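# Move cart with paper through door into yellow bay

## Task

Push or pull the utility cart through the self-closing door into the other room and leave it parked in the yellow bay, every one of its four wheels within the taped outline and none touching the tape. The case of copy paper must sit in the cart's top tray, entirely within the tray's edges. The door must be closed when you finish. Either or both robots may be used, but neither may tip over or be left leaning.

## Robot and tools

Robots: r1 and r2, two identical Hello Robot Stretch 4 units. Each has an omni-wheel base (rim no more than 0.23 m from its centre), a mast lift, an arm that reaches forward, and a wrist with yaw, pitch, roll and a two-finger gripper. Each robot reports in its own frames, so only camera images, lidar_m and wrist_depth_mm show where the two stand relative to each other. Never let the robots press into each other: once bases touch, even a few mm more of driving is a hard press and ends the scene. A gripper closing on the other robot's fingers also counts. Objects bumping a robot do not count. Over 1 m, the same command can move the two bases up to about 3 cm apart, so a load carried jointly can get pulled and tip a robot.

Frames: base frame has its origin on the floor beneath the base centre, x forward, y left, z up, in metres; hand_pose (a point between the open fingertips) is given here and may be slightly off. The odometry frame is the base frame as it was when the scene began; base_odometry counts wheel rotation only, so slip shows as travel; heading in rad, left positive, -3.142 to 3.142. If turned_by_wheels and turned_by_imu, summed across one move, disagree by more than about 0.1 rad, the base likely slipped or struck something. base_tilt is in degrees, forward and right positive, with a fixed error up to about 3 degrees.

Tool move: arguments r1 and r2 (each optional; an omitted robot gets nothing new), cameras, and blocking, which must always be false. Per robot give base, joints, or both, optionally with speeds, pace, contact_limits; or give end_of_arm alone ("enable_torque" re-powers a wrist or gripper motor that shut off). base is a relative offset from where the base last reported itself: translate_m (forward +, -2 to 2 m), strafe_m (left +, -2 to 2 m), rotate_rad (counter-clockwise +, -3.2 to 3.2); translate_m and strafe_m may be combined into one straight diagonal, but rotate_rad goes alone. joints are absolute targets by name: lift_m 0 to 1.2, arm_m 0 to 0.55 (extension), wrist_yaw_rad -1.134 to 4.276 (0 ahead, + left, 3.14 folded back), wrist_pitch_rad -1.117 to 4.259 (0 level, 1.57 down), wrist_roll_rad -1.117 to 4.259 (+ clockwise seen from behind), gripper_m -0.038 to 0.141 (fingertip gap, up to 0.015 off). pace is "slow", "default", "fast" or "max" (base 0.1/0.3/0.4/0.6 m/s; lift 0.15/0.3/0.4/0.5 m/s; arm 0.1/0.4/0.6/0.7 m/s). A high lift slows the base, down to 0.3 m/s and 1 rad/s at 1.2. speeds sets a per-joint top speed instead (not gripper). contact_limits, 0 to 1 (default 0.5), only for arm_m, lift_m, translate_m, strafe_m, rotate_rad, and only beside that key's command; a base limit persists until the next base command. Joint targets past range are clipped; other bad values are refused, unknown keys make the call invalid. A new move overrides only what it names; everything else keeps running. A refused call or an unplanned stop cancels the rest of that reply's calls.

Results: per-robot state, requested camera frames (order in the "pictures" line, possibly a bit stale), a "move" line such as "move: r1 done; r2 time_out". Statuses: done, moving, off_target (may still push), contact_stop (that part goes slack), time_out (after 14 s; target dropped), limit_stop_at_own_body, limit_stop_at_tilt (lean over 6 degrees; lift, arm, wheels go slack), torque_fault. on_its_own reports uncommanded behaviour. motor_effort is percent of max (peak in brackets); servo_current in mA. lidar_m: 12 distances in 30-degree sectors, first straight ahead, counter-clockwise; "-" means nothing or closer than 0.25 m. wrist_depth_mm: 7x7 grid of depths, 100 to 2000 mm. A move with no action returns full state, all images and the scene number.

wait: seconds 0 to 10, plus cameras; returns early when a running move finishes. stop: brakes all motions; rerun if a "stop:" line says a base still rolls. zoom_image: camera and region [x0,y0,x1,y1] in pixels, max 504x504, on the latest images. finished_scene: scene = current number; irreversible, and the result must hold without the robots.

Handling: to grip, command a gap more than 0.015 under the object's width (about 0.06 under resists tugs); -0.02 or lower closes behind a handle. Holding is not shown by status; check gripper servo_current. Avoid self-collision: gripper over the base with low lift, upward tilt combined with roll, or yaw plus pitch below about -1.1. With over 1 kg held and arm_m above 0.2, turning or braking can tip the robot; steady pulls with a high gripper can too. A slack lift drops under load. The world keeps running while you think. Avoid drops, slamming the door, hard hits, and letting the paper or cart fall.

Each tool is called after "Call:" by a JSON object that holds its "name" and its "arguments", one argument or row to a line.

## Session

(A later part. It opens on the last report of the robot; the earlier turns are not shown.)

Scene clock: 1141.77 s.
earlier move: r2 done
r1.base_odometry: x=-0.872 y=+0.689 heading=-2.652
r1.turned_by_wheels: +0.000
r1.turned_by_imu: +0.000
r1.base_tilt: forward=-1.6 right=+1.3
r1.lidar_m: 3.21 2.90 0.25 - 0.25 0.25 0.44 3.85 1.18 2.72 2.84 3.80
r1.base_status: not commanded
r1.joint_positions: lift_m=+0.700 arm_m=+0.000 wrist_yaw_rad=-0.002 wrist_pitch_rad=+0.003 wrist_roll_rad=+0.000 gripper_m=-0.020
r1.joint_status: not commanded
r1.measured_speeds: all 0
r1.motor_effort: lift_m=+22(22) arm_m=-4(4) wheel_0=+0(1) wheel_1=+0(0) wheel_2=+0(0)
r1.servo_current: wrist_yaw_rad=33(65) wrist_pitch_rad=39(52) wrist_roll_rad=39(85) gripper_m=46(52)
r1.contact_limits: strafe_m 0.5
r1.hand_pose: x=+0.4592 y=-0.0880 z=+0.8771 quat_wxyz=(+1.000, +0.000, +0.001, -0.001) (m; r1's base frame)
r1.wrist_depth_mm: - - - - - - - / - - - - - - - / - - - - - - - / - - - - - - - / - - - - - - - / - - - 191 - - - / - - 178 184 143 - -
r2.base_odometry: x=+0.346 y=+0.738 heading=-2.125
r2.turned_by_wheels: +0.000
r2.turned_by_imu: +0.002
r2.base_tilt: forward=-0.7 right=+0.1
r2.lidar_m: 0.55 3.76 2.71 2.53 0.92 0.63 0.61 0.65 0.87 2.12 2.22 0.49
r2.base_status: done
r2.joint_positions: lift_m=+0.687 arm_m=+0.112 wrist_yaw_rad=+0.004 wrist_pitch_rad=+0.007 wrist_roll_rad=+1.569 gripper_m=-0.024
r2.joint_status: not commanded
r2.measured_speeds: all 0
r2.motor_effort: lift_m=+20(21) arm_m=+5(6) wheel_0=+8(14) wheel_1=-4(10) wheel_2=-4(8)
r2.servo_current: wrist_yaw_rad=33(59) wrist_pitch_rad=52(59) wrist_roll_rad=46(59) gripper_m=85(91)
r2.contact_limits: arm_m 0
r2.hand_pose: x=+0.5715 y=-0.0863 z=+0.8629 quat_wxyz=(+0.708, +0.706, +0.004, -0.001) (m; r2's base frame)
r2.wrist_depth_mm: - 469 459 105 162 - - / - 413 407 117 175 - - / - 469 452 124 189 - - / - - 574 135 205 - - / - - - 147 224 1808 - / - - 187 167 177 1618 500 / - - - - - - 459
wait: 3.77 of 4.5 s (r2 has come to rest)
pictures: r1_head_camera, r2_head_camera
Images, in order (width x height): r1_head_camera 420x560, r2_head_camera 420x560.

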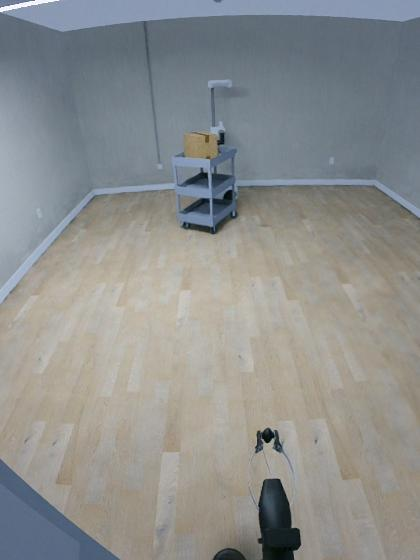

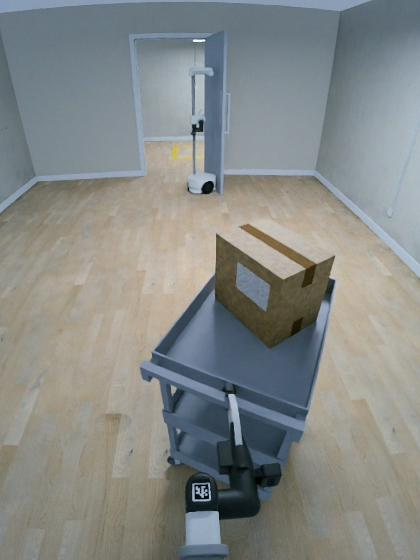

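Call:
{"name": "move", "arguments": {
  "blocking": false,
  "r2": {"base":{"strafe_m":-0.28,"translate_m":-0.12},"pace":"slow"}
}}

Call:
{"name": "wait", "arguments": {
  "seconds": 5,
  "cameras": ["r2_head_camera"]
}}

Scene clock: 1179.17 s.
move: r2 moving
r1: as last shown
r1.lidar_m: 3.18 2.90 0.25 - 0.25 0.25 0.44 3.86 1.19 2.74 2.83 3.82
r1.servo_current: wrist_yaw_rad=46(52) wrist_pitch_rad=46(46) wrist_roll_rad=46(59) gripper_m=46(46)
r1.contact_limits: strafe_m 0.5
r1.wrist_depth_mm: - - - - - - - / - - - - - - - / - - - - - - - / - - - - - - - / - - - - - - - / - - - 191 - - - / - - 178 183 143 - -
r2.base_odometry: x=+0.339 y=+0.748 heading=-2.124
r2.turned_by_wheels: +0.001
r2.turned_by_imu: +0.002
r2.base_tilt: forward=-0.7 right=+0.0
r2.lidar_m: 0.56 3.79 2.73 2.49 0.89 0.61 0.58 0.60 0.89 2.11 2.19 0.48
r2.base_status: translate_m moving; strafe_m moving
r2.joint_positions: lift_m=+0.687 arm_m=+0.112 wrist_yaw_rad=+0.004 wrist_pitch_rad=+0.007 wrist_roll_rad=+1.569 gripper_m=-0.024
r2.joint_status: not commanded
r2.measured_speeds: translate_m=-0.018 strafe_m=-0.045 rotate_rad=-0.003 lift_m=+0.000 arm_m=+0.000 wrist_yaw_rad=+0.000 wrist_pitch_rad=+0.000 wrist_roll_rad=+0.000
r2.motor_effort: lift_m=+20(21) arm_m=+6(6) wheel_0=+12(14) wheel_1=-6(8) wheel_2=+9(11)
r2.servo_current: wrist_yaw_rad=52(59) wrist_pitch_rad=59(59) wrist_roll_rad=59(65) gripper_m=85(85)
r2.contact_limits: arm_m 0
r2.hand_pose: x=+0.5715 y=-0.0863 z=+0.8629 quat_wxyz=(+0.708, +0.706, +0.004, -0.001) (m; r2's base frame)
r2.wrist_depth_mm: - 473 462 106 163 - - / - 418 410 117 175 - - / - 469 449 125 189 - - / - - 574 135 205 - - / - - - 148 224 1863 - / - - 188 166 177 1576 504 / - - - - - - 462
pictures: none

Scene clock: 1183.00 s.
earlier move: r2 done
r1.base_odometry: x=-0.872 y=+0.689 heading=-2.652
r1.turned_by_wheels: +0.000
r1.turned_by_imu: +0.000
r1.base_tilt: forward=-1.6 right=+1.3
r1.lidar_m: 3.33 2.92 0.25 - 0.25 0.25 0.44 3.85 1.19 2.72 2.85 3.81
r1.base_status: not commanded
r1.joint_positions: lift_m=+0.700 arm_m=+0.000 wrist_yaw_rad=-0.002 wrist_pitch_rad=+0.003 wrist_roll_rad=+0.000 gripper_m=-0.020
r1.joint_status: not commanded
r1.measured_speeds: all 0
r1.motor_effort: lift_m=+22(22) arm_m=-4(4) wheel_0=+0(1) wheel_1=+0(0) wheel_2=+0(0)
r1.servo_current: wrist_yaw_rad=59(72) wrist_pitch_rad=46(52) wrist_roll_rad=59(72) gripper_m=39(52)
r1.contact_limits: strafe_m 0.5
r1.hand_pose: x=+0.4592 y=-0.0880 z=+0.8771 quat_wxyz=(+1.000, +0.000, +0.001, -0.001) (m; r1's base frame)
r1.wrist_depth_mm: - - - - - - - / - - - - - - - / - - - - - - - / - - - - - - - / - - - - - - - / - - - 191 - - - / - - 178 183 144 - -
r2.base_odometry: x=+0.171 y=+0.987 heading=-2.124
r2.turned_by_wheels: -0.001
r2.turned_by_imu: +0.000
r2.base_tilt: forward=-0.7 right=+0.1
r2.lidar_m: 0.52 0.55 3.00 2.02 0.71 0.50 0.46 0.49 0.69 1.86 1.90 0.53
r2.base_status: done
r2.joint_positions: lift_m=+0.687 arm_m=+0.112 wrist_yaw_rad=+0.004 wrist_pitch_rad=+0.007 wrist_roll_rad=+1.569 gripper_m=-0.024
r2.joint_status: not commanded
r2.measured_speeds: all 0
r2.motor_effort: lift_m=+21(21) arm_m=+5(6) wheel_0=+4(14) wheel_1=-6(9) wheel_2=+7(11)
r2.servo_current: wrist_yaw_rad=46(65) wrist_pitch_rad=46(59) wrist_roll_rad=39(65) gripper_m=72(91)
r2.contact_limits: arm_m 0
r2.hand_pose: x=+0.5716 y=-0.0863 z=+0.8629 quat_wxyz=(+0.708, +0.706, +0.004, -0.001) (m; r2's base frame)
r2.wrist_depth_mm: - - - 162 220 1537 1160 / - - - 164 223 1576 - / - - 549 167 226 809 - / - 473 462 228 229 820 - / - - 512 171 231 842 - / - - 187 173 178 - - / - - - - - - -
wait: 3.83 of 5 s (r2 has come to rest)
pictures: r2_head_camera
Images, in order (width x height): r2_head_camera 420x560.

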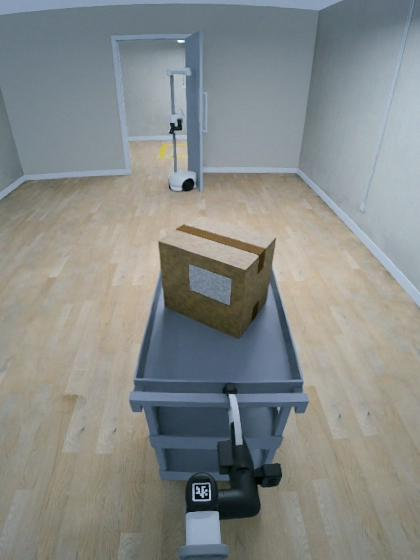

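Call:
{"name": "move", "arguments": {
  "blocking": false,
  "r2": {"base":{"strafe_m":-0.2,"translate_m":0.03},"pace":"slow"}
}}

Call:
{"name": "wait", "arguments": {
  "seconds": 5
}}

Call:
{"name": "move", "arguments": {
  "blocking": false,
  "r2": {"base":{"rotate_rad":0.22},"pace":"slow"}
}}

Call:
{"name": "wait", "arguments": {
  "seconds": 1.5
}}

Call:
{"name": "move", "arguments": {
  "blocking": false,
  "r2": {"base":{"strafe_m":-0.28,"translate_m":0.03},"pace":"slow"}
}}

Call:
{"name": "wait", "arguments": {
  "seconds": 5
}}

Call:
{"name": "move", "arguments": {
  "blocking": false,
  "r2": {"base":{"rotate_rad":0.25},"pace":"slow"}
}}

Call:
{"name": "wait", "arguments": {
  "seconds": 1.5,
  "cameras": ["r2_head_camera","r1_head_camera"]
}}

Scene clock: 1198.00 s.
move: r2 moving
r1: as last shown
r1.lidar_m: 3.33 2.92 0.25 - 0.25 0.25 0.44 3.86 1.20 2.71 2.85 3.79
r1.motor_effort: lift_m=+22(22) arm_m=-4(4) wheel_0=+0(0) wheel_1=+0(0) wheel_2=+0(0)
r1.servo_current: wrist_yaw_rad=52(59) wrist_pitch_rad=39(46) wrist_roll_rad=52(72) gripper_m=46(52)
r1.contact_limits: strafe_m 0.5
r2.base_odometry: x=+0.159 y=+0.993 heading=-2.125
r2.turned_by_wheels: +0.000
r2.turned_by_imu: +0.000
r2.base_tilt: forward=-0.7 right=+0.0
r2.lidar_m: 0.51 0.53 3.02 2.03 0.71 0.51 0.48 0.49 0.66 1.83 1.92 0.53
r2.base_status: translate_m moving; strafe_m moving
r2.joint_positions: lift_m=+0.687 arm_m=+0.112 wrist_yaw_rad=+0.004 wrist_pitch_rad=+0.007 wrist_roll_rad=+1.569 gripper_m=-0.024
r2.joint_status: not commanded
r2.measured_speeds: translate_m=+0.008 strafe_m=-0.051 rotate_rad=+0.002 lift_m=+0.000 arm_m=+0.000 wrist_yaw_rad=+0.000 wrist_pitch_rad=+0.000 wrist_roll_rad=+0.000
r2.motor_effort: lift_m=+21(21) arm_m=+5(5) wheel_0=+5(14) wheel_1=-5(10) wheel_2=-7(7)
r2.servo_current: wrist_yaw_rad=39(52) wrist_pitch_rad=52(52) wrist_roll_rad=52(52) gripper_m=85(91)
r2.contact_limits: arm_m 0
r2.hand_pose: x=+0.5716 y=-0.0863 z=+0.8629 quat_wxyz=(+0.708, +0.706, +0.004, -0.001) (m; r2's base frame)
r2.wrist_depth_mm: - - - 162 220 1499 1118 / - - - 164 224 1537 - / - - 564 167 225 809 - / - 484 459 228 229 842 - / - - 504 171 232 842 - / - - 188 173 178 - - / - - - - - - -
pictures: none

Scene clock: 1200.73 s.
earlier move: r2 done
r1.base_odometry: x=-0.872 y=+0.689 heading=-2.652
r1.turned_by_wheels: +0.000
r1.turned_by_imu: +0.000
r1.base_tilt: forward=-1.6 right=+1.3
r1.lidar_m: 3.31 2.90 0.25 - 0.25 0.25 0.43 3.80 1.19 2.69 2.84 3.79
r1.base_status: not commanded
r1.joint_positions: lift_m=+0.700 arm_m=+0.000 wrist_yaw_rad=-0.002 wrist_pitch_rad=+0.003 wrist_roll_rad=+0.000 gripper_m=-0.020
r1.joint_status: not commanded
r1.measured_speeds: all 0
r1.motor_effort: lift_m=+22(22) arm_m=-4(4) wheel_0=+0(1) wheel_1=+0(0) wheel_2=+0(0)
r1.servo_current: wrist_yaw_rad=52(65) wrist_pitch_rad=52(52) wrist_roll_rad=46(72) gripper_m=39(52)
r1.contact_limits: strafe_m 0.5
r1.hand_pose: x=+0.4592 y=-0.0880 z=+0.8771 quat_wxyz=(+1.000, +0.000, +0.001, -0.001) (m; r1's base frame)
r1.wrist_depth_mm: - - - - - - - / - - - - - - - / - - - - - - - / - - - - - - - / - - - - - - - / - - - 191 - - - / - - 178 183 143 - -
r2.base_odometry: x=-0.014 y=+1.067 heading=-2.125
r2.turned_by_wheels: +0.000
r2.turned_by_imu: +0.000
r2.base_tilt: forward=-0.7 right=+0.0
r2.lidar_m: 0.47 0.48 3.19 2.15 0.78 0.53 0.50 0.53 0.76 1.65 1.73 0.55
r2.base_status: done
r2.joint_positions: lift_m=+0.687 arm_m=+0.112 wrist_yaw_rad=+0.003 wrist_pitch_rad=+0.007 wrist_roll_rad=+1.569 gripper_m=-0.024
r2.joint_status: not commanded
r2.measured_speeds: all 0
r2.motor_effort: lift_m=+20(21) arm_m=+5(5) wheel_0=+5(14) wheel_1=-5(10) wheel_2=-7(10)
r2.servo_current: wrist_yaw_rad=39(65) wrist_pitch_rad=52(59) wrist_roll_rad=46(59) gripper_m=85(91)
r2.contact_limits: arm_m 0
r2.hand_pose: x=+0.5715 y=-0.0866 z=+0.8629 quat_wxyz=(+0.708, +0.706, +0.004, -0.002) (m; r2's base frame)
r2.wrist_depth_mm: - - - 202 268 274 276 / - - - 196 258 1537 1160 / - - - 190 251 1708 - / - - 615 184 244 831 - / - - 459 179 237 842 - / - - 187 174 178 - - / - - 512 - 225 - -
wait: 2.73 of 5 s (r2 has come to rest)
pictures: none

Scene clock: 1201.23 s.
move: r2 moving
r1: as last shown
r1.lidar_m: 3.31 2.94 0.25 - 0.25 0.25 0.45 3.85 1.18 2.75 2.83 3.77
r1.servo_current: wrist_yaw_rad=46(65) wrist_pitch_rad=39(52) wrist_roll_rad=33(78) gripper_m=39(46)
r1.contact_limits: strafe_m 0.5
r2.base_odometry: x=-0.014 y=+1.067 heading=-2.001
r2.turned_by_wheels: +0.123
r2.turned_by_imu: +0.119
r2.base_tilt: forward=-0.7 right=+0.1
r2.lidar_m: 0.48 0.52 3.13 1.44 0.68 0.53 0.50 0.55 0.82 1.64 1.81 0.54
r2.base_status: rotate_rad moving
r2.joint_positions: lift_m=+0.687 arm_m=+0.112 wrist_yaw_rad=-0.012 wrist_pitch_rad=+0.007 wrist_roll_rad=+1.569 gripper_m=-0.024
r2.joint_status: not commanded
r2.measured_speeds: translate_m=+0.001 strafe_m=+0.002 rotate_rad=+0.465 lift_m=+0.000 arm_m=+0.000 wrist_yaw_rad=+0.000 wrist_pitch_rad=+0.000 wrist_roll_rad=+0.000
r2.motor_effort: lift_m=+20(21) arm_m=+5(6) wheel_0=-9(16) wheel_1=-7(9) wheel_2=-19(19)
r2.servo_current: wrist_yaw_rad=72(72) wrist_pitch_rad=46(52) wrist_roll_rad=52(52) gripper_m=91(91)
r2.contact_limits: arm_m 0
r2.hand_pose: x=+0.5701 y=-0.0908 z=+0.8629 quat_wxyz=(+0.708, +0.706, -0.002, -0.007) (m; r2's base frame)
r2.wrist_depth_mm: - - - 181 242 272 271 / - - - 179 241 1661 1118 / - - - 178 238 820 - / - - 492 235 236 842 - / - - 480 175 235 820 - / - - 185 173 178 - - / - - 569 - 230 - -
pictures: none

Scene clock: 1201.97 s.
earlier move: r2 done
r1.base_odometry: x=-0.872 y=+0.689 heading=-2.652
r1.turned_by_wheels: +0.000
r1.turned_by_imu: +0.000
r1.base_tilt: forward=-1.6 right=+1.3
r1.lidar_m: 3.30 2.92 0.25 - 0.25 0.25 0.46 3.84 1.19 2.72 2.83 3.78
r1.base_status: not commanded
r1.joint_positions: lift_m=+0.700 arm_m=+0.000 wrist_yaw_rad=-0.002 wrist_pitch_rad=+0.003 wrist_roll_rad=+0.000 gripper_m=-0.020
r1.joint_status: not commanded
r1.measured_speeds: all 0
r1.motor_effort: lift_m=+22(22) arm_m=-4(4) wheel_0=+0(1) wheel_1=+0(0) wheel_2=+0(0)
r1.servo_current: wrist_yaw_rad=59(65) wrist_pitch_rad=39(52) wrist_roll_rad=46(78) gripper_m=46(46)
r1.contact_limits: strafe_m 0.5
r1.hand_pose: x=+0.4592 y=-0.0880 z=+0.8771 quat_wxyz=(+1.000, +0.000, +0.001, -0.001) (m; r1's base frame)
r1.wrist_depth_mm: - - - - - - - / - - - - - - - / - - - - - - - / - - - - - - - / - - - - - - - / - - - 191 - - - / - - 177 183 143 - -
r2.base_odometry: x=-0.014 y=+1.067 heading=-1.906
r2.turned_by_wheels: +0.095
r2.turned_by_imu: +0.093
r2.base_tilt: forward=-0.7 right=+0.1
r2.lidar_m: 0.52 0.58 3.08 1.18 0.61 0.51 0.51 0.58 0.94 1.64 1.86 0.51
r2.base_status: done
r2.joint_positions: lift_m=+0.687 arm_m=+0.112 wrist_yaw_rad=-0.001 wrist_pitch_rad=+0.007 wrist_roll_rad=+1.569 gripper_m=-0.024
r2.joint_status: not commanded
r2.measured_speeds: all 0
r2.motor_effort: lift_m=+20(21) arm_m=+5(6) wheel_0=-6(16) wheel_1=-5(9) wheel_2=-8(19)
r2.servo_current: wrist_yaw_rad=52(72) wrist_pitch_rad=52(52) wrist_roll_rad=46(59) gripper_m=78(91)
r2.contact_limits: arm_m 0
r2.hand_pose: x=+0.5711 y=-0.0877 z=+0.8629 quat_wxyz=(+0.708, +0.706, +0.002, -0.003) (m; r2's base frame)
r2.wrist_depth_mm: - - - 151 208 1537 1182 / - - - 156 213 750 - / - - 480 160 219 - - / - 488 469 165 224 831 - / - - 535 169 231 - - / - - 185 174 180 - - / - - - - - 1708 508
wait: 0.73 of 1.5 s (r2 has come to rest)
pictures: none

Scene clock: 1202.47 s.
move: r2 moving
r1: as last shown
r1.base_tilt: forward=-1.5 right=+1.2
r1.lidar_m: 3.31 2.93 0.25 - 0.25 0.25 0.48 3.85 1.20 2.73 2.83 3.81
r1.servo_current: wrist_yaw_rad=52(65) wrist_pitch_rad=46(46) wrist_roll_rad=46(72) gripper_m=39(46)
r1.contact_limits: strafe_m 0.5
r1.wrist_depth_mm: - - - - - - - / - - - - - - - / - - - - - - - / - - - - - - - / - - - - - - - / - - - 191 - - - / - - 178 183 144 - -
r2.base_odometry: x=-0.027 y=+1.070 heading=-1.907
r2.turned_by_wheels: +0.000
r2.turned_by_imu: +0.000
r2.base_tilt: forward=-0.7 right=+0.0
r2.lidar_m: 0.51 0.59 3.13 1.21 0.58 0.53 0.51 0.60 0.97 1.64 1.85 0.51
r2.base_status: translate_m moving; strafe_m moving
r2.joint_positions: lift_m=+0.687 arm_m=+0.112 wrist_yaw_rad=-0.001 wrist_pitch_rad=+0.007 wrist_roll_rad=+1.569 gripper_m=-0.024
r2.joint_status: not commanded
r2.measured_speeds: translate_m=+0.006 strafe_m=-0.053 rotate_rad=-0.002 lift_m=+0.000 arm_m=+0.000 wrist_yaw_rad=+0.000 wrist_pitch_rad=+0.000 wrist_roll_rad=+0.000
r2.motor_effort: lift_m=+21(21) arm_m=+5(5) wheel_0=+11(11) wheel_1=-5(8) wheel_2=-8(9)
r2.servo_current: wrist_yaw_rad=52(52) wrist_pitch_rad=52(52) wrist_roll_rad=59(59) gripper_m=85(85)
r2.contact_limits: arm_m 0
r2.hand_pose: x=+0.5711 y=-0.0877 z=+0.8629 quat_wxyz=(+0.708, +0.706, +0.002, -0.003) (m; r2's base frame)
r2.wrist_depth_mm: - - - 149 205 1537 1160 / - - 591 153 211 759 - / - - 480 158 216 - - / - 492 469 163 223 831 - / - - 539 168 230 - - / - - 187 173 179 - - / - - - - - - 512
pictures: none

Scene clock: 1205.97 s.
earlier move: r2 done
r1.base_odometry: x=-0.872 y=+0.689 heading=-2.652
r1.turned_by_wheels: +0.000
r1.turned_by_imu: +0.000
r1.base_tilt: forward=-1.6 right=+1.3
r1.lidar_m: 3.21 2.93 0.25 - 0.25 0.25 0.45 3.87 1.18 2.73 2.84 3.80
r1.base_status: not commanded
r1.joint_positions: lift_m=+0.700 arm_m=+0.000 wrist_yaw_rad=-0.002 wrist_pitch_rad=+0.003 wrist_roll_rad=+0.000 gripper_m=-0.020
r1.joint_status: not commanded
r1.measured_speeds: all 0
r1.motor_effort: lift_m=+22(22) arm_m=-4(4) wheel_0=+0(1) wheel_1=+0(1) wheel_2=+0(0)
r1.servo_current: wrist_yaw_rad=46(72) wrist_pitch_rad=46(52) wrist_roll_rad=52(72) gripper_m=46(52)
r1.contact_limits: strafe_m 0.5
r1.hand_pose: x=+0.4592 y=-0.0880 z=+0.8771 quat_wxyz=(+1.000, +0.000, +0.001, -0.001) (m; r1's base frame)
r1.wrist_depth_mm: - - - - - - - / - - - - - - - / - - - - - - - / - - - - - - - / - - - - - - - / - - - 190 - - - / - - 178 184 144 - -
r2.base_odometry: x=-0.288 y=+1.131 heading=-1.906
r2.turned_by_wheels: +0.000
r2.turned_by_imu: +0.002
r2.base_tilt: forward=-0.7 right=+0.1
r2.lidar_m: 0.50 0.54 3.38 1.41 0.74 0.60 0.59 0.70 1.13 1.38 1.57 0.55
r2.base_status: done
r2.joint_positions: lift_m=+0.687 arm_m=+0.112 wrist_yaw_rad=+0.003 wrist_pitch_rad=+0.007 wrist_roll_rad=+1.569 gripper_m=-0.024
r2.joint_status: not commanded
r2.measured_speeds: all 0
r2.motor_effort: lift_m=+20(21) arm_m=+5(5) wheel_0=+6(15) wheel_1=-3(8) wheel_2=-2(9)
r2.servo_current: wrist_yaw_rad=46(59) wrist_pitch_rad=46(52) wrist_roll_rad=46(59) gripper_m=85(91)
r2.contact_limits: arm_m 0
r2.hand_pose: x=+0.5714 y=-0.0867 z=+0.8629 quat_wxyz=(+0.708, +0.706, +0.004, -0.002) (m; r2's base frame)
r2.wrist_depth_mm: - - - 177 237 265 264 / - - - 176 236 1661 1160 / - - - 176 236 831 - / - - 480 235 236 831 - / - - 480 174 235 831 - / - - 187 174 180 - - / - - 580 - 233 - -
wait: 3.50 of 5 s (r2 has come to rest)
pictures: none

Scene clock: 1206.47 s.
move: r2 moving
r1: as last shown
r1.lidar_m: 3.25 2.93 0.25 - 0.25 0.25 0.44 3.85 1.20 2.71 2.85 3.81
r1.motor_effort: lift_m=+22(22) arm_m=-4(4) wheel_0=+0(0) wheel_1=+0(0) wheel_2=+0(0)
r1.servo_current: wrist_yaw_rad=26(85) wrist_pitch_rad=46(52) wrist_roll_rad=52(52) gripper_m=46(52)
r1.contact_limits: strafe_m 0.5
r1.wrist_depth_mm: - - - - - - - / - - - - - - - / - - - - - - - / - - - - - - - / - - - - - - - / - - - 190 - - - / - - 178 183 143 - -
r2.base_odometry: x=-0.288 y=+1.131 heading=-1.783
r2.turned_by_wheels: +0.124
r2.turned_by_imu: +0.119
r2.base_tilt: forward=-0.7 right=+0.1
r2.lidar_m: 0.48 0.56 3.36 1.11 0.66 0.61 0.60 0.73 1.37 1.39 1.70 0.52
r2.base_status: rotate_rad moving
r2.joint_positions: lift_m=+0.687 arm_m=+0.112 wrist_yaw_rad=-0.009 wrist_pitch_rad=+0.007 wrist_roll_rad=+1.569 gripper_m=-0.024
r2.joint_status: not commanded
r2.measured_speeds: translate_m=+0.001 strafe_m=+0.000 rotate_rad=+0.488 lift_m=+0.000 arm_m=+0.000 wrist_yaw_rad=+0.000 wrist_pitch_rad=+0.000 wrist_roll_rad=+0.000
r2.motor_effort: lift_m=+20(21) arm_m=+5(5) wheel_0=-16(16) wheel_1=-10(11) wheel_2=-17(17)
r2.servo_current: wrist_yaw_rad=65(65) wrist_pitch_rad=46(52) wrist_roll_rad=52(52) gripper_m=78(91)
r2.contact_limits: arm_m 0
r2.hand_pose: x=+0.5704 y=-0.0900 z=+0.8629 quat_wxyz=(+0.708, +0.706, -0.001, -0.006) (m; r2's base frame)
r2.wrist_depth_mm: - - - 159 216 1618 1160 / - - - 162 220 1464 - / - - 525 165 224 809 - / - 480 459 227 228 831 - / - - 512 171 231 842 - / - - 185 173 180 - - / - - - - - - -
pictures: none

Scene clock: 1207.27 s.
earlier move: r2 done
r1.base_odometry: x=-0.872 y=+0.689 heading=-2.652
r1.turned_by_wheels: +0.000
r1.turned_by_imu: +0.000
r1.base_tilt: forward=-1.6 right=+1.2
r1.lidar_m: 3.27 2.92 0.25 - 0.25 0.25 0.45 3.84 1.20 2.70 2.86 3.78
r1.base_status: not commanded
r1.joint_positions: lift_m=+0.700 arm_m=+0.000 wrist_yaw_rad=-0.002 wrist_pitch_rad=+0.003 wrist_roll_rad=+0.000 gripper_m=-0.020
r1.joint_status: not commanded
r1.measured_speeds: all 0
r1.motor_effort: lift_m=+22(22) arm_m=-4(4) wheel_0=+0(1) wheel_1=+0(0) wheel_2=+0(0)
r1.servo_current: wrist_yaw_rad=46(85) wrist_pitch_rad=26(52) wrist_roll_rad=59(59) gripper_m=39(52)
r1.contact_limits: strafe_m 0.5
r1.hand_pose: x=+0.4592 y=-0.0880 z=+0.8771 quat_wxyz=(+1.000, +0.000, +0.001, -0.001) (m; r1's base frame)
r1.wrist_depth_mm: - - - - - - - / - - - - - - - / - - - - - - - / - - - - - - - / - - - - - - - / - - - 191 - - - / - - 178 183 143 - -
r2.base_odometry: x=-0.288 y=+1.131 heading=-1.658
r2.turned_by_wheels: +0.125
r2.turned_by_imu: +0.122
r2.base_tilt: forward=-0.7 right=+0.1
r2.lidar_m: 0.53 3.54 3.25 0.93 0.63 0.58 0.62 0.80 1.38 1.41 1.88 0.51
r2.base_status: done
r2.joint_positions: lift_m=+0.687 arm_m=+0.112 wrist_yaw_rad=-0.003 wrist_pitch_rad=+0.007 wrist_roll_rad=+1.569 gripper_m=-0.024
r2.joint_status: not commanded
r2.measured_speeds: all 0
r2.motor_effort: lift_m=+20(21) arm_m=+6(6) wheel_0=-8(16) wheel_1=-5(11) wheel_2=-10(17)
r2.servo_current: wrist_yaw_rad=46(65) wrist_pitch_rad=46(52) wrist_roll_rad=52(65) gripper_m=78(91)
r2.contact_limits: arm_m 0
r2.hand_pose: x=+0.5709 y=-0.0883 z=+0.8629 quat_wxyz=(+0.708, +0.706, +0.002, -0.004) (m; r2's base frame)
r2.wrist_depth_mm: - - - 129 182 - - / - - 473 134 192 - - / - 442 433 141 206 - - / - - 508 152 217 - - / - - 634 161 229 - - / - - 185 172 180 1708 - / - - - - 258 1661 480
wait: 0.80 of 1.5 s (r2 has come to rest)
pictures: r1_head_camera, r2_head_camera
Images, in order (width x height): r1_head_camera 420x560, r2_head_camera 420x560.

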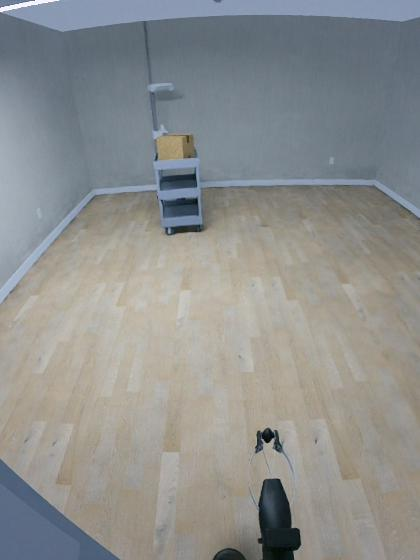

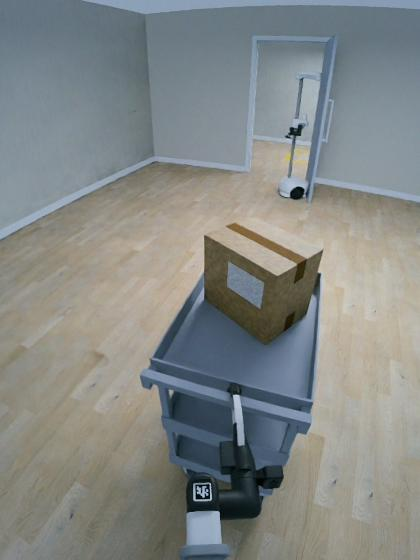

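Call:
{"name": "move", "arguments": {
  "blocking": false,
  "r2": {"base":{"strafe_m":-0.2,"translate_m":-0.04},"pace":"slow"}
}}

Call:
{"name": "wait", "arguments": {
  "seconds": 5,
  "cameras": ["r2_head_camera"]
}}

Call:
{"name": "move", "arguments": {
  "blocking": false,
  "r2": {"base":{"translate_m":0.25},"pace":"slow"}
}}

Call:
{"name": "wait", "arguments": {
  "seconds": 5,
  "cameras": ["r2_head_camera"]
}}

Scene clock: 1217.70 s.
move: r2 moving
r1: as last shown
r1.base_tilt: forward=-1.6 right=+1.3
r1.lidar_m: 3.25 2.93 0.25 - 0.25 0.25 0.46 3.83 1.17 2.71 2.86 3.79
r1.motor_effort: lift_m=+22(22) arm_m=-4(4) wheel_0=+0(0) wheel_1=+0(0) wheel_2=+0(0)
r1.servo_current: wrist_yaw_rad=39(72) wrist_pitch_rad=46(52) wrist_roll_rad=65(72) gripper_m=39(46)
r1.contact_limits: strafe_m 0.5
r1.wrist_depth_mm: - - - - - - - / - - - - - - - / - - - - - - - / - - - - - - - / - - - - - - - / - - - 191 - - - / - - 177 183 144 - -
r2.base_odometry: x=-0.301 y=+1.135 heading=-1.658
r2.turned_by_wheels: +0.000
r2.turned_by_imu: +0.001
r2.base_tilt: forward=-0.7 right=+0.0
r2.lidar_m: 0.52 0.66 3.27 0.94 0.65 0.60 0.63 0.83 1.36 1.42 1.84 0.48
r2.base_status: translate_m moving; strafe_m moving
r2.joint_positions: lift_m=+0.687 arm_m=+0.112 wrist_yaw_rad=-0.002 wrist_pitch_rad=+0.007 wrist_roll_rad=+1.569 gripper_m=-0.024
r2.joint_status: not commanded
r2.measured_speeds: translate_m=-0.011 strafe_m=-0.051 rotate_rad=+0.000 lift_m=+0.000 arm_m=+0.000 wrist_yaw_rad=+0.014 wrist_pitch_rad=+0.000 wrist_roll_rad=+0.000
r2.motor_effort: lift_m=+21(21) arm_m=+6(6) wheel_0=+8(9) wheel_1=-7(11) wheel_2=+6(8)
r2.servo_current: wrist_yaw_rad=52(59) wrist_pitch_rad=52(52) wrist_roll_rad=46(52) gripper_m=78(91)
r2.contact_limits: arm_m 0
r2.hand_pose: x=+0.5709 y=-0.0881 z=+0.8629 quat_wxyz=(+0.708, +0.706, +0.002, -0.003) (m; r2's base frame)
r2.wrist_depth_mm: - - 544 126 179 - - / - 496 466 132 190 - - / - 445 433 139 203 - - / - - 517 150 217 - - / - - 647 160 228 - - / - - 185 172 180 1708 - / - - - - 260 - 477
pictures: none

Scene clock: 1220.47 s.
earlier move: r2 done
r1.base_odometry: x=-0.872 y=+0.689 heading=-2.652
r1.turned_by_wheels: +0.000
r1.turned_by_imu: +0.000
r1.base_tilt: forward=-1.6 right=+1.3
r1.lidar_m: 3.22 2.93 0.25 - 0.25 0.25 0.47 3.86 1.19 2.73 2.87 3.82
r1.base_status: not commanded
r1.joint_positions: lift_m=+0.700 arm_m=+0.000 wrist_yaw_rad=-0.002 wrist_pitch_rad=+0.003 wrist_roll_rad=+0.000 gripper_m=-0.020
r1.joint_status: not commanded
r1.measured_speeds: all 0
r1.motor_effort: lift_m=+22(22) arm_m=-4(4) wheel_0=+0(1) wheel_1=+1(1) wheel_2=+0(0)
r1.servo_current: wrist_yaw_rad=59(72) wrist_pitch_rad=46(52) wrist_roll_rad=46(72) gripper_m=39(52)
r1.contact_limits: strafe_m 0.5
r1.hand_pose: x=+0.4592 y=-0.0880 z=+0.8771 quat_wxyz=(+1.000, +0.000, +0.001, -0.001) (m; r1's base frame)
r1.wrist_depth_mm: - - - - - - - / - - - - - - - / - - - - - - - / - - - - - - - / - - - - - - - / - - - 191 - - - / - - 178 183 144 - -
r2.base_odometry: x=-0.484 y=+1.188 heading=-1.658
r2.turned_by_wheels: +0.000
r2.turned_by_imu: +0.001
r2.base_tilt: forward=-0.7 right=+0.1
r2.lidar_m: 0.51 0.54 3.50 1.02 0.71 0.63 0.68 0.87 1.19 1.24 1.63 0.53
r2.base_status: done
r2.joint_positions: lift_m=+0.687 arm_m=+0.112 wrist_yaw_rad=+0.003 wrist_pitch_rad=+0.007 wrist_roll_rad=+1.569 gripper_m=-0.024
r2.joint_status: not commanded
r2.measured_speeds: all 0
r2.motor_effort: lift_m=+20(21) arm_m=+5(6) wheel_0=+4(14) wheel_1=-5(11) wheel_2=+8(11)
r2.servo_current: wrist_yaw_rad=59(59) wrist_pitch_rad=52(59) wrist_roll_rad=52(59) gripper_m=78(91)
r2.contact_limits: arm_m 0
r2.hand_pose: x=+0.5715 y=-0.0865 z=+0.8629 quat_wxyz=(+0.708, +0.706, +0.004, -0.001) (m; r2's base frame)
r2.wrist_depth_mm: - - - 157 213 1430 1160 / - - - 160 218 778 - / - - 525 164 224 - - / - 473 455 167 227 820 - / - - 517 171 231 854 - / - - 186 174 180 - - / - - - - - - -
wait: 2.77 of 5 s (r2 has come to rest)
pictures: r2_head_camera
Images, in order (width x height): r2_head_camera 420x560.

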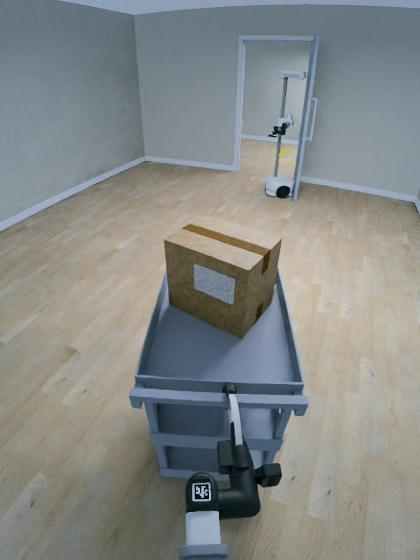

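Scene clock: 1220.97 s.
move: r2 moving
r1: as last shown
r1.lidar_m: 3.21 2.93 0.25 - 0.25 0.25 0.45 3.84 1.20 2.71 2.85 3.78
r1.motor_effort: lift_m=+22(22) arm_m=-4(4) wheel_0=+0(1) wheel_1=+0(0) wheel_2=+0(0)
r1.servo_current: wrist_yaw_rad=59(59) wrist_pitch_rad=46(46) wrist_roll_rad=59(59) gripper_m=46(46)
r1.contact_limits: strafe_m 0.5
r1.wrist_depth_mm: - - - - - - - / - - - - - - - / - - - - - - - / - - - - - - - / - - - - - - - / - - - 191 - - - / - - 178 183 143 - -
r2.base_odometry: x=-0.485 y=+1.176 heading=-1.657
r2.turned_by_wheels: +0.000
r2.turned_by_imu: +0.000
r2.base_tilt: forward=-0.7 right=+0.0
r2.lidar_m: 0.49 0.55 3.55 1.04 0.72 0.64 0.67 0.90 1.17 1.25 1.61 0.53
r2.base_status: translate_m moving
r2.joint_positions: lift_m=+0.687 arm_m=+0.112 wrist_yaw_rad=+0.002 wrist_pitch_rad=+0.007 wrist_roll_rad=+1.569 gripper_m=-0.024
r2.joint_status: not commanded
r2.measured_speeds: translate_m=+0.049 strafe_m=-0.001 rotate_rad=-0.003 lift_m=+0.000 arm_m=+0.000 wrist_yaw_rad=-0.010 wrist_pitch_rad=+0.000 wrist_roll_rad=+0.000
r2.motor_effort: lift_m=+20(21) arm_m=+5(5) wheel_0=+10(10) wheel_1=+6(7) wheel_2=-11(13)
r2.servo_current: wrist_yaw_rad=39(59) wrist_pitch_rad=46(59) wrist_roll_rad=52(52) gripper_m=85(91)
r2.contact_limits: arm_m 0
r2.hand_pose: x=+0.5714 y=-0.0868 z=+0.8629 quat_wxyz=(+0.708, +0.706, +0.003, -0.002) (m; r2's base frame)
r2.wrist_depth_mm: - - - 158 216 1430 1182 / - - - 161 219 1366 - / - - 525 164 224 - - / - 477 466 167 228 831 - / - - 517 170 231 831 - / - - 187 174 179 - - / - - - - - - -
pictures: none

Scene clock: 1224.27 s.
earlier move: r2 done
r1.base_odometry: x=-0.872 y=+0.689 heading=-2.652
r1.turned_by_wheels: +0.000
r1.turned_by_imu: +0.000
r1.base_tilt: forward=-1.6 right=+1.3
r1.lidar_m: 2.96 2.93 0.25 - 0.25 0.25 0.46 3.86 1.20 2.74 2.85 3.81
r1.base_status: not commanded
r1.joint_positions: lift_m=+0.700 arm_m=+0.000 wrist_yaw_rad=-0.002 wrist_pitch_rad=+0.003 wrist_roll_rad=+0.000 gripper_m=-0.020
r1.joint_status: not commanded
r1.measured_speeds: all 0
r1.motor_effort: lift_m=+22(22) arm_m=-4(4) wheel_0=+0(1) wheel_1=+0(0) wheel_2=+0(0)
r1.servo_current: wrist_yaw_rad=26(72) wrist_pitch_rad=39(52) wrist_roll_rad=46(72) gripper_m=39(52)
r1.contact_limits: strafe_m 0.5
r1.hand_pose: x=+0.4592 y=-0.0880 z=+0.8771 quat_wxyz=(+1.000, +0.000, +0.001, -0.001) (m; r1's base frame)
r1.wrist_depth_mm: - - - - - - - / - - - - - - - / - - - - - - - / - - - - - - - / - - - - - - - / - - - 191 - - - / - - 178 184 143 - -
r2.base_odometry: x=-0.506 y=+0.939 heading=-1.658
r2.turned_by_wheels: +0.000
r2.turned_by_imu: -0.001
r2.base_tilt: forward=-0.7 right=+0.1
r2.lidar_m: 0.54 3.62 3.45 1.35 0.94 0.85 0.90 1.18 1.28 1.31 1.78 0.50
r2.base_status: done
r2.joint_positions: lift_m=+0.687 arm_m=+0.112 wrist_yaw_rad=-0.003 wrist_pitch_rad=+0.007 wrist_roll_rad=+1.569 gripper_m=-0.024
r2.joint_status: not commanded
r2.measured_speeds: all 0
r2.motor_effort: lift_m=+20(21) arm_m=+5(5) wheel_0=+3(12) wheel_1=+3(8) wheel_2=-9(15)
r2.servo_current: wrist_yaw_rad=52(59) wrist_pitch_rad=46(59) wrist_roll_rad=39(59) gripper_m=85(91)
r2.contact_limits: arm_m 0
r2.hand_pose: x=+0.5709 y=-0.0883 z=+0.8629 quat_wxyz=(+0.708, +0.706, +0.002, -0.004) (m; r2's base frame)
r2.wrist_depth_mm: - - 539 124 178 - - / - 488 459 129 188 - - / - 445 436 138 202 - - / - - 521 147 216 - - / - - 668 157 228 - - / - - 186 171 179 1708 - / - - - - 260 1756 469
wait: 3.30 of 5 s (r2 has come to rest)
pictures: r2_head_camera
Images, in order (width x height): r2_head_camera 420x560.

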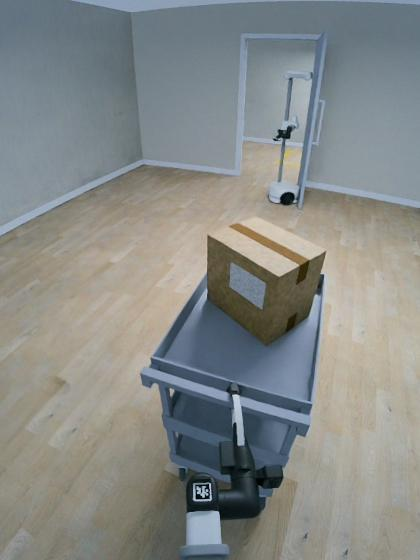

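Call:
{"name": "move", "arguments": {
  "blocking": false,
  "r2": {"base":{"strafe_m":-0.2,"translate_m":0.12},"pace":"slow"}
}}

Call:
{"name": "wait", "arguments": {
  "seconds": 5,
  "cameras": ["r2_head_camera"]
}}

Call:
{"name": "move", "arguments": {
  "blocking": false,
  "r2": {"base":{"strafe_m":-0.07,"translate_m":0.2},"pace":"slow"}
}}

Call:
{"name": "wait", "arguments": {
  "seconds": 5,
  "cameras": ["r2_head_camera"]
}}

Scene clock: 1236.23 s.
move: r2 moving
r1: as last shown
r1.lidar_m: 2.96 2.95 0.25 - 0.26 0.25 0.45 3.85 1.19 2.69 2.85 3.82
r1.motor_effort: lift_m=+22(22) arm_m=-4(4) wheel_0=-1(1) wheel_1=+0(0) wheel_2=+0(0)
r1.servo_current: wrist_yaw_rad=52(65) wrist_pitch_rad=46(46) wrist_roll_rad=52(52) gripper_m=46(46)
r1.contact_limits: strafe_m 0.5
r1.wrist_depth_mm: - - - - - - - / - - - - - - - / - - - - - - - / - - - - - - - / - - - - - - - / - - - 191 - - - / - - 178 183 144 - -
r2.base_odometry: x=-0.517 y=+0.934 heading=-1.658
r2.turned_by_wheels: +0.000
r2.turned_by_imu: +0.000
r2.base_tilt: forward=-0.7 right=+0.0
r2.lidar_m: 0.56 3.63 3.47 1.38 0.94 0.88 0.92 1.19 1.27 1.33 1.74 0.48
r2.base_status: translate_m moving; strafe_m moving
r2.joint_positions: lift_m=+0.687 arm_m=+0.112 wrist_yaw_rad=-0.003 wrist_pitch_rad=+0.007 wrist_roll_rad=+1.569 gripper_m=-0.024
r2.joint_status: not commanded
r2.measured_speeds: translate_m=+0.025 strafe_m=-0.042 rotate_rad=+0.003 lift_m=+0.000 arm_m=+0.000 wrist_yaw_rad=+0.002 wrist_pitch_rad=+0.000 wrist_roll_rad=+0.000
r2.motor_effort: lift_m=+20(21) arm_m=+5(5) wheel_0=+11(11) wheel_1=-5(7) wheel_2=-9(12)
r2.servo_current: wrist_yaw_rad=52(65) wrist_pitch_rad=46(59) wrist_roll_rad=52(59) gripper_m=85(85)
r2.contact_limits: arm_m 0
r2.hand_pose: x=+0.5709 y=-0.0883 z=+0.8629 quat_wxyz=(+0.708, +0.706, +0.002, -0.004) (m; r2's base frame)
r2.wrist_depth_mm: - - 521 122 178 - - / - 480 452 127 186 - - / - 452 433 136 198 - - / - - 525 145 213 - - / - - - 156 226 - - / - - 186 170 173 1661 530 / - - - - - - 469
pictures: none

Scene clock: 1239.33 s.
earlier move: r2 done
r1.base_odometry: x=-0.872 y=+0.689 heading=-2.652
r1.turned_by_wheels: +0.000
r1.turned_by_imu: +0.000
r1.base_tilt: forward=-1.6 right=+1.3
r1.lidar_m: 2.81 2.85 0.25 - 0.25 0.25 0.45 3.86 1.19 2.73 2.85 3.81
r1.base_status: not commanded
r1.joint_positions: lift_m=+0.700 arm_m=+0.000 wrist_yaw_rad=-0.002 wrist_pitch_rad=+0.003 wrist_roll_rad=+0.000 gripper_m=-0.020
r1.joint_status: not commanded
r1.measured_speeds: all 0
r1.motor_effort: lift_m=+22(22) arm_m=-4(4) wheel_0=+0(1) wheel_1=+0(0) wheel_2=+0(0)
r1.servo_current: wrist_yaw_rad=39(65) wrist_pitch_rad=39(52) wrist_roll_rad=52(65) gripper_m=39(52)
r1.contact_limits: strafe_m 0.5
r1.hand_pose: x=+0.4592 y=-0.0880 z=+0.8771 quat_wxyz=(+1.000, +0.000, +0.001, -0.001) (m; r1's base frame)
r1.wrist_depth_mm: - - - - - - - / - - - - - - - / - - - - - - - / - - - - - - - / - - - - - - - / - - - 191 - - - / - - 178 183 143 - -
r2.base_odometry: x=-0.715 y=+0.837 heading=-1.658
r2.turned_by_wheels: +0.000
r2.turned_by_imu: +0.002
r2.base_tilt: forward=-0.7 right=+0.1
r2.lidar_m: 0.54 0.63 3.53 1.65 1.13 1.06 1.09 1.23 1.17 1.19 1.57 0.49
r2.base_status: done
r2.joint_positions: lift_m=+0.687 arm_m=+0.112 wrist_yaw_rad=+0.002 wrist_pitch_rad=+0.007 wrist_roll_rad=+1.569 gripper_m=-0.024
r2.joint_status: not commanded
r2.measured_speeds: all 0
r2.motor_effort: lift_m=+21(21) arm_m=+5(5) wheel_0=+6(15) wheel_1=-3(7) wheel_2=-5(12)
r2.servo_current: wrist_yaw_rad=52(65) wrist_pitch_rad=46(59) wrist_roll_rad=46(65) gripper_m=91(91)
r2.contact_limits: arm_m 0
r2.hand_pose: x=+0.5713 y=-0.0869 z=+0.8629 quat_wxyz=(+0.708, +0.706, +0.003, -0.002) (m; r2's base frame)
r2.wrist_depth_mm: - - - 129 182 - - / - - 480 134 192 - - / - 442 439 141 205 - - / - - 504 151 216 - - / - - 627 158 228 - - / - - 187 171 180 1756 - / - - - - - - 484
wait: 3.10 of 5 s (r2 has come to rest)
pictures: r2_head_camera
Images, in order (width x height): r2_head_camera 420x560.

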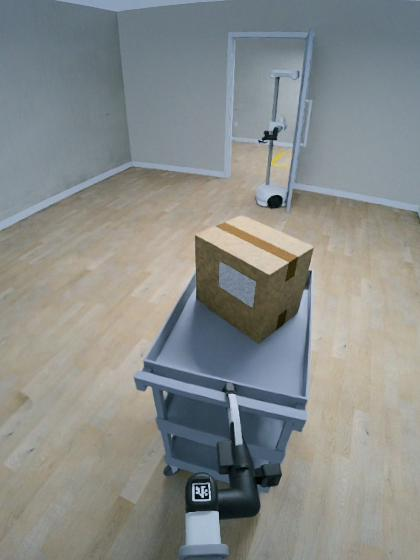

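Scene clock: 1239.83 s.
move: r2 moving
r1: as last shown
r1.lidar_m: 2.80 2.84 0.25 - 0.25 0.25 0.47 3.86 1.20 2.72 2.84 3.80
r1.servo_current: wrist_yaw_rad=46(65) wrist_pitch_rad=46(46) wrist_roll_rad=46(59) gripper_m=46(46)
r1.contact_limits: strafe_m 0.5
r1.wrist_depth_mm: - - - - - - - / - - - - - - - / - - - - - - - / - - - - - - - / - - - - - - - / - - - 191 - - - / - - 177 183 143 - -
r2.base_odometry: x=-0.721 y=+0.825 heading=-1.658
r2.turned_by_wheels: +0.000
r2.turned_by_imu: +0.000
r2.base_tilt: forward=-0.7 right=+0.1
r2.lidar_m: 0.53 0.63 3.56 1.71 1.16 1.06 1.09 1.23 1.16 1.22 1.55 0.49
r2.base_status: translate_m moving; strafe_m moving
r2.joint_positions: lift_m=+0.687 arm_m=+0.112 wrist_yaw_rad=+0.002 wrist_pitch_rad=+0.007 wrist_roll_rad=+1.569 gripper_m=-0.024
r2.joint_status: not commanded
r2.measured_speeds: translate_m=+0.047 strafe_m=-0.017 rotate_rad=-0.005 lift_m=+0.000 arm_m=+0.000 wrist_yaw_rad=-0.003 wrist_pitch_rad=+0.000 wrist_roll_rad=+0.000
r2.motor_effort: lift_m=+20(21) arm_m=+5(5) wheel_0=+7(12) wheel_1=+6(7) wheel_2=-11(11)
r2.servo_current: wrist_yaw_rad=46(52) wrist_pitch_rad=46(52) wrist_roll_rad=52(59) gripper_m=91(91)
r2.contact_limits: arm_m 0
r2.hand_pose: x=+0.5713 y=-0.0870 z=+0.8629 quat_wxyz=(+0.708, +0.706, +0.003, -0.002) (m; r2's base frame)
r2.wrist_depth_mm: - - - 131 184 - - / - - 492 136 193 - - / - 449 439 143 206 - - / - - 500 152 217 - - / - - 615 161 228 - - / - - 186 171 179 1708 - / - - - - - - 488
pictures: none

Scene clock: 1242.67 s.
earlier move: r2 done
r1.base_odometry: x=-0.872 y=+0.689 heading=-2.652
r1.turned_by_wheels: +0.000
r1.turned_by_imu: +0.000
r1.base_tilt: forward=-1.6 right=+1.3
r1.lidar_m: 2.60 2.64 0.25 - 0.25 0.25 0.45 3.88 1.20 2.73 2.84 3.79
r1.base_status: not commanded
r1.joint_positions: lift_m=+0.700 arm_m=+0.000 wrist_yaw_rad=-0.002 wrist_pitch_rad=+0.003 wrist_roll_rad=+0.000 gripper_m=-0.020
r1.joint_status: not commanded
r1.measured_speeds: all 0
r1.motor_effort: lift_m=+22(22) arm_m=-4(4) wheel_0=+0(1) wheel_1=+0(0) wheel_2=+0(0)
r1.servo_current: wrist_yaw_rad=59(65) wrist_pitch_rad=46(52) wrist_roll_rad=39(65) gripper_m=39(52)
r1.contact_limits: strafe_m 0.5
r1.hand_pose: x=+0.4592 y=-0.0880 z=+0.8771 quat_wxyz=(+1.000, +0.000, +0.001, -0.001) (m; r1's base frame)
r1.wrist_depth_mm: - - - - - - - / - - - - - - - / - - - - - - - / - - - - - - - / - - - - - - - / - - - 191 - - - / - - 178 183 144 - -
r2.base_odometry: x=-0.802 y=+0.644 heading=-1.658
r2.turned_by_wheels: +0.000
r2.turned_by_imu: -0.001
r2.base_tilt: forward=-0.7 right=+0.1
r2.lidar_m: 0.55 3.78 3.54 2.00 1.34 1.28 1.30 1.27 1.20 1.22 1.60 0.48
r2.base_status: done
r2.joint_positions: lift_m=+0.687 arm_m=+0.112 wrist_yaw_rad=-0.002 wrist_pitch_rad=+0.007 wrist_roll_rad=+1.569 gripper_m=-0.024
r2.joint_status: not commanded
r2.measured_speeds: all 0
r2.motor_effort: lift_m=+20(21) arm_m=+5(5) wheel_0=+3(12) wheel_1=+5(7) wheel_2=-8(14)
r2.servo_current: wrist_yaw_rad=52(59) wrist_pitch_rad=46(59) wrist_roll_rad=52(59) gripper_m=85(91)
r2.contact_limits: arm_m 0
r2.hand_pose: x=+0.5710 y=-0.0881 z=+0.8629 quat_wxyz=(+0.708, +0.706, +0.002, -0.003) (m; r2's base frame)
r2.wrist_depth_mm: - - 466 111 166 - - / - 430 415 120 176 - - / - 466 449 128 191 - - / - - 569 138 208 - - / - - - 154 227 - - / - - 186 169 180 1618 521 / - - - - - 1708 469
wait: 2.83 of 5 s (r2 has come to rest)
pictures: r2_head_camera
Images, in order (width x height): r2_head_camera 420x560.

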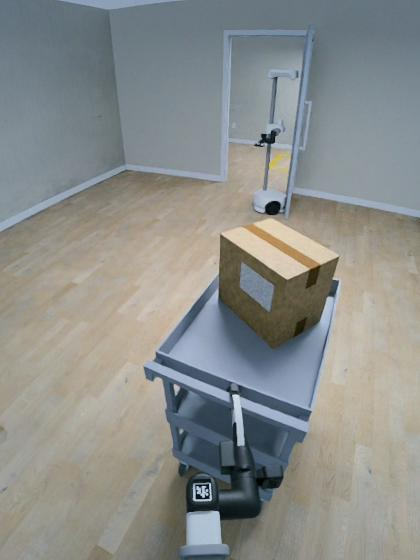

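Call:
{"name": "wait", "arguments": {
  "seconds": 0,
  "cameras": ["r1_head_camera"]
}}

Call:
{"name": "zoom_image", "arguments": {
  "camera": "r1_head_camera",
  "region": [60, 120, 240, 300]
}}

Scene clock: 1262.63 s.
r1.base_odometry: x=-0.872 y=+0.689 heading=-2.652
r1.turned_by_wheels: +0.000
r1.turned_by_imu: +0.000
r1.base_tilt: forward=-1.6 right=+1.3
r1.lidar_m: 2.59 2.64 0.25 - 0.25 0.25 0.46 3.85 1.18 2.73 2.84 3.80
r1.base_status: not commanded
r1.joint_positions: lift_m=+0.700 arm_m=+0.000 wrist_yaw_rad=-0.002 wrist_pitch_rad=+0.003 wrist_roll_rad=+0.000 gripper_m=-0.020
r1.joint_status: not commanded
r1.measured_speeds: all 0
r1.motor_effort: lift_m=+22(22) arm_m=-4(4) wheel_0=+0(1) wheel_1=+0(0) wheel_2=+0(0)
r1.servo_current: wrist_yaw_rad=52(65) wrist_pitch_rad=39(52) wrist_roll_rad=46(65) gripper_m=46(52)
r1.contact_limits: strafe_m 0.5
r1.hand_pose: x=+0.4592 y=-0.0880 z=+0.8771 quat_wxyz=(+1.000, +0.000, +0.001, -0.001) (m; r1's base frame)
r1.wrist_depth_mm: - - - - - - - / - - - - - - - / - - - - - - - / - - - - - - - / - - - - - - - / - - - 191 - - - / - - 178 183 143 - -
r2.base_odometry: x=-0.802 y=+0.644 heading=-1.658
r2.turned_by_wheels: +0.000
r2.turned_by_imu: +0.000
r2.base_tilt: forward=-0.7 right=+0.1
r2.lidar_m: 0.54 3.79 3.53 1.98 1.37 1.27 1.32 1.27 1.20 1.21 1.62 0.47
r2.base_status: done
r2.joint_positions: lift_m=+0.687 arm_m=+0.112 wrist_yaw_rad=-0.002 wrist_pitch_rad=+0.007 wrist_roll_rad=+1.569 gripper_m=-0.024
r2.joint_status: not commanded
r2.measured_speeds: all 0
r2.motor_effort: lift_m=+20(21) arm_m=+5(5) wheel_0=+2(12) wheel_1=+5(7) wheel_2=-8(14)
r2.servo_current: wrist_yaw_rad=46(59) wrist_pitch_rad=46(59) wrist_roll_rad=46(59) gripper_m=78(91)
r2.contact_limits: arm_m 0
r2.hand_pose: x=+0.5710 y=-0.0881 z=+0.8629 quat_wxyz=(+0.708, +0.706, +0.002, -0.003) (m; r2's base frame)
r2.wrist_depth_mm: - - 469 111 165 - - / - 430 418 121 176 - - / - 466 452 128 191 - - / - - 564 139 207 - - / - - - 154 227 - - / - - 186 169 180 1618 521 / - - - - - 1708 469
pictures: r1_head_camera
Images, in order (width x height): r1_head_camera 420x560.

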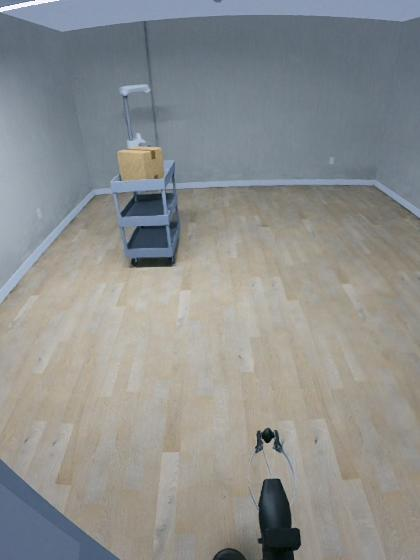

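Scaled by 2.800 from the camera's 420x560 image, which has a finer 600x800 frame.

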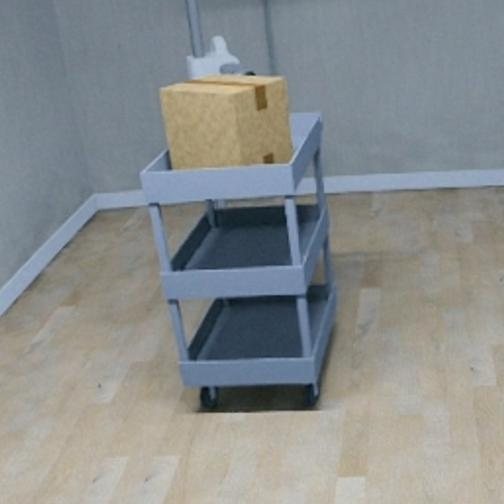

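Call:
{"name": "wait", "arguments": {
  "seconds": 0,
  "cameras": ["r1_head_camera","r2_head_camera","r2_wrist_camera"]
}}

Scene clock: 1288.33 s.
r1.base_odometry: x=-0.872 y=+0.689 heading=-2.652
r1.turned_by_wheels: +0.000
r1.turned_by_imu: +0.000
r1.base_tilt: forward=-1.6 right=+1.3
r1.lidar_m: 2.58 2.65 0.25 - 0.26 0.25 0.48 3.86 1.20 2.72 2.84 3.80
r1.base_status: not commanded
r1.joint_positions: lift_m=+0.700 arm_m=+0.000 wrist_yaw_rad=-0.002 wrist_pitch_rad=+0.003 wrist_roll_rad=+0.000 gripper_m=-0.020
r1.joint_status: not commanded
r1.measured_speeds: all 0
r1.motor_effort: lift_m=+22(22) arm_m=-4(4) wheel_0=+0(1) wheel_1=+0(0) wheel_2=+0(0)
r1.servo_current: wrist_yaw_rad=59(65) wrist_pitch_rad=39(52) wrist_roll_rad=52(65) gripper_m=39(52)
r1.contact_limits: strafe_m 0.5
r1.hand_pose: x=+0.4592 y=-0.0880 z=+0.8771 quat_wxyz=(+1.000, +0.000, +0.001, -0.001) (m; r1's base frame)
r1.wrist_depth_mm: - - - - - - - / - - - - - - - / - - - - - - - / - - - - - - - / - - - - - - - / - - - 191 - - - / - - 178 183 143 - -
r2.base_odometry: x=-0.802 y=+0.644 heading=-1.658
r2.turned_by_wheels: +0.000
r2.turned_by_imu: +0.000
r2.base_tilt: forward=-0.6 right=+0.1
r2.lidar_m: 0.56 3.78 3.54 1.98 1.37 1.27 1.33 1.28 1.17 1.21 1.61 0.48
r2.base_status: done
r2.joint_positions: lift_m=+0.687 arm_m=+0.112 wrist_yaw_rad=-0.002 wrist_pitch_rad=+0.007 wrist_roll_rad=+1.569 gripper_m=-0.024
r2.joint_status: not commanded
r2.measured_speeds: all 0
r2.motor_effort: lift_m=+20(21) arm_m=+5(5) wheel_0=+2(12) wheel_1=+4(7) wheel_2=-8(14)
r2.servo_current: wrist_yaw_rad=33(59) wrist_pitch_rad=52(59) wrist_roll_rad=46(59) gripper_m=85(91)
r2.contact_limits: arm_m 0
r2.hand_pose: x=+0.5710 y=-0.0881 z=+0.8629 quat_wxyz=(+0.708, +0.706, +0.002, -0.003) (m; r2's base frame)
r2.wrist_depth_mm: - - 469 111 166 - - / - 427 415 121 176 - - / - 469 449 128 192 - - / - - 564 138 208 - - / - - - 154 227 - - / - - 186 169 180 1576 525 / - - - - - 1708 466
pictures: r1_head_camera, r2_head_camera, r2_wrist_camera
Images, in order (width x height): r1_head_camera 420x560, r2_head_camera 420x560, r2_wrist_camera 616x392.

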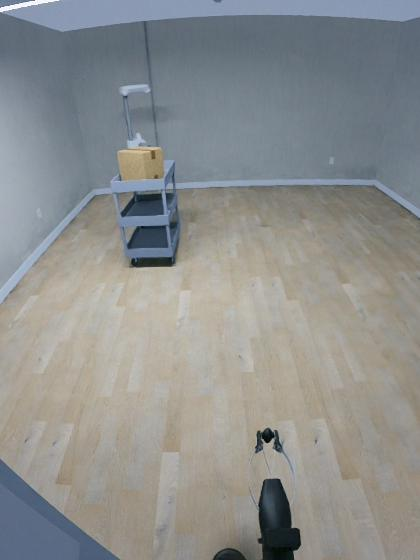

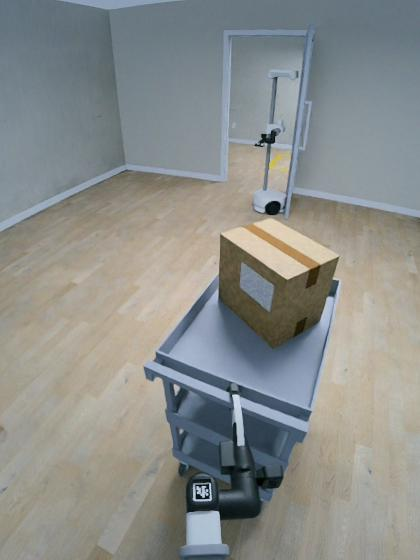

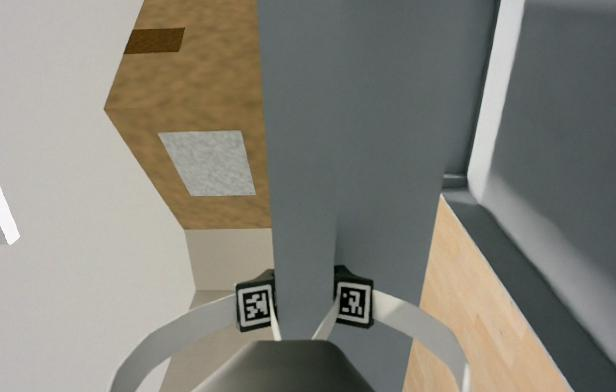

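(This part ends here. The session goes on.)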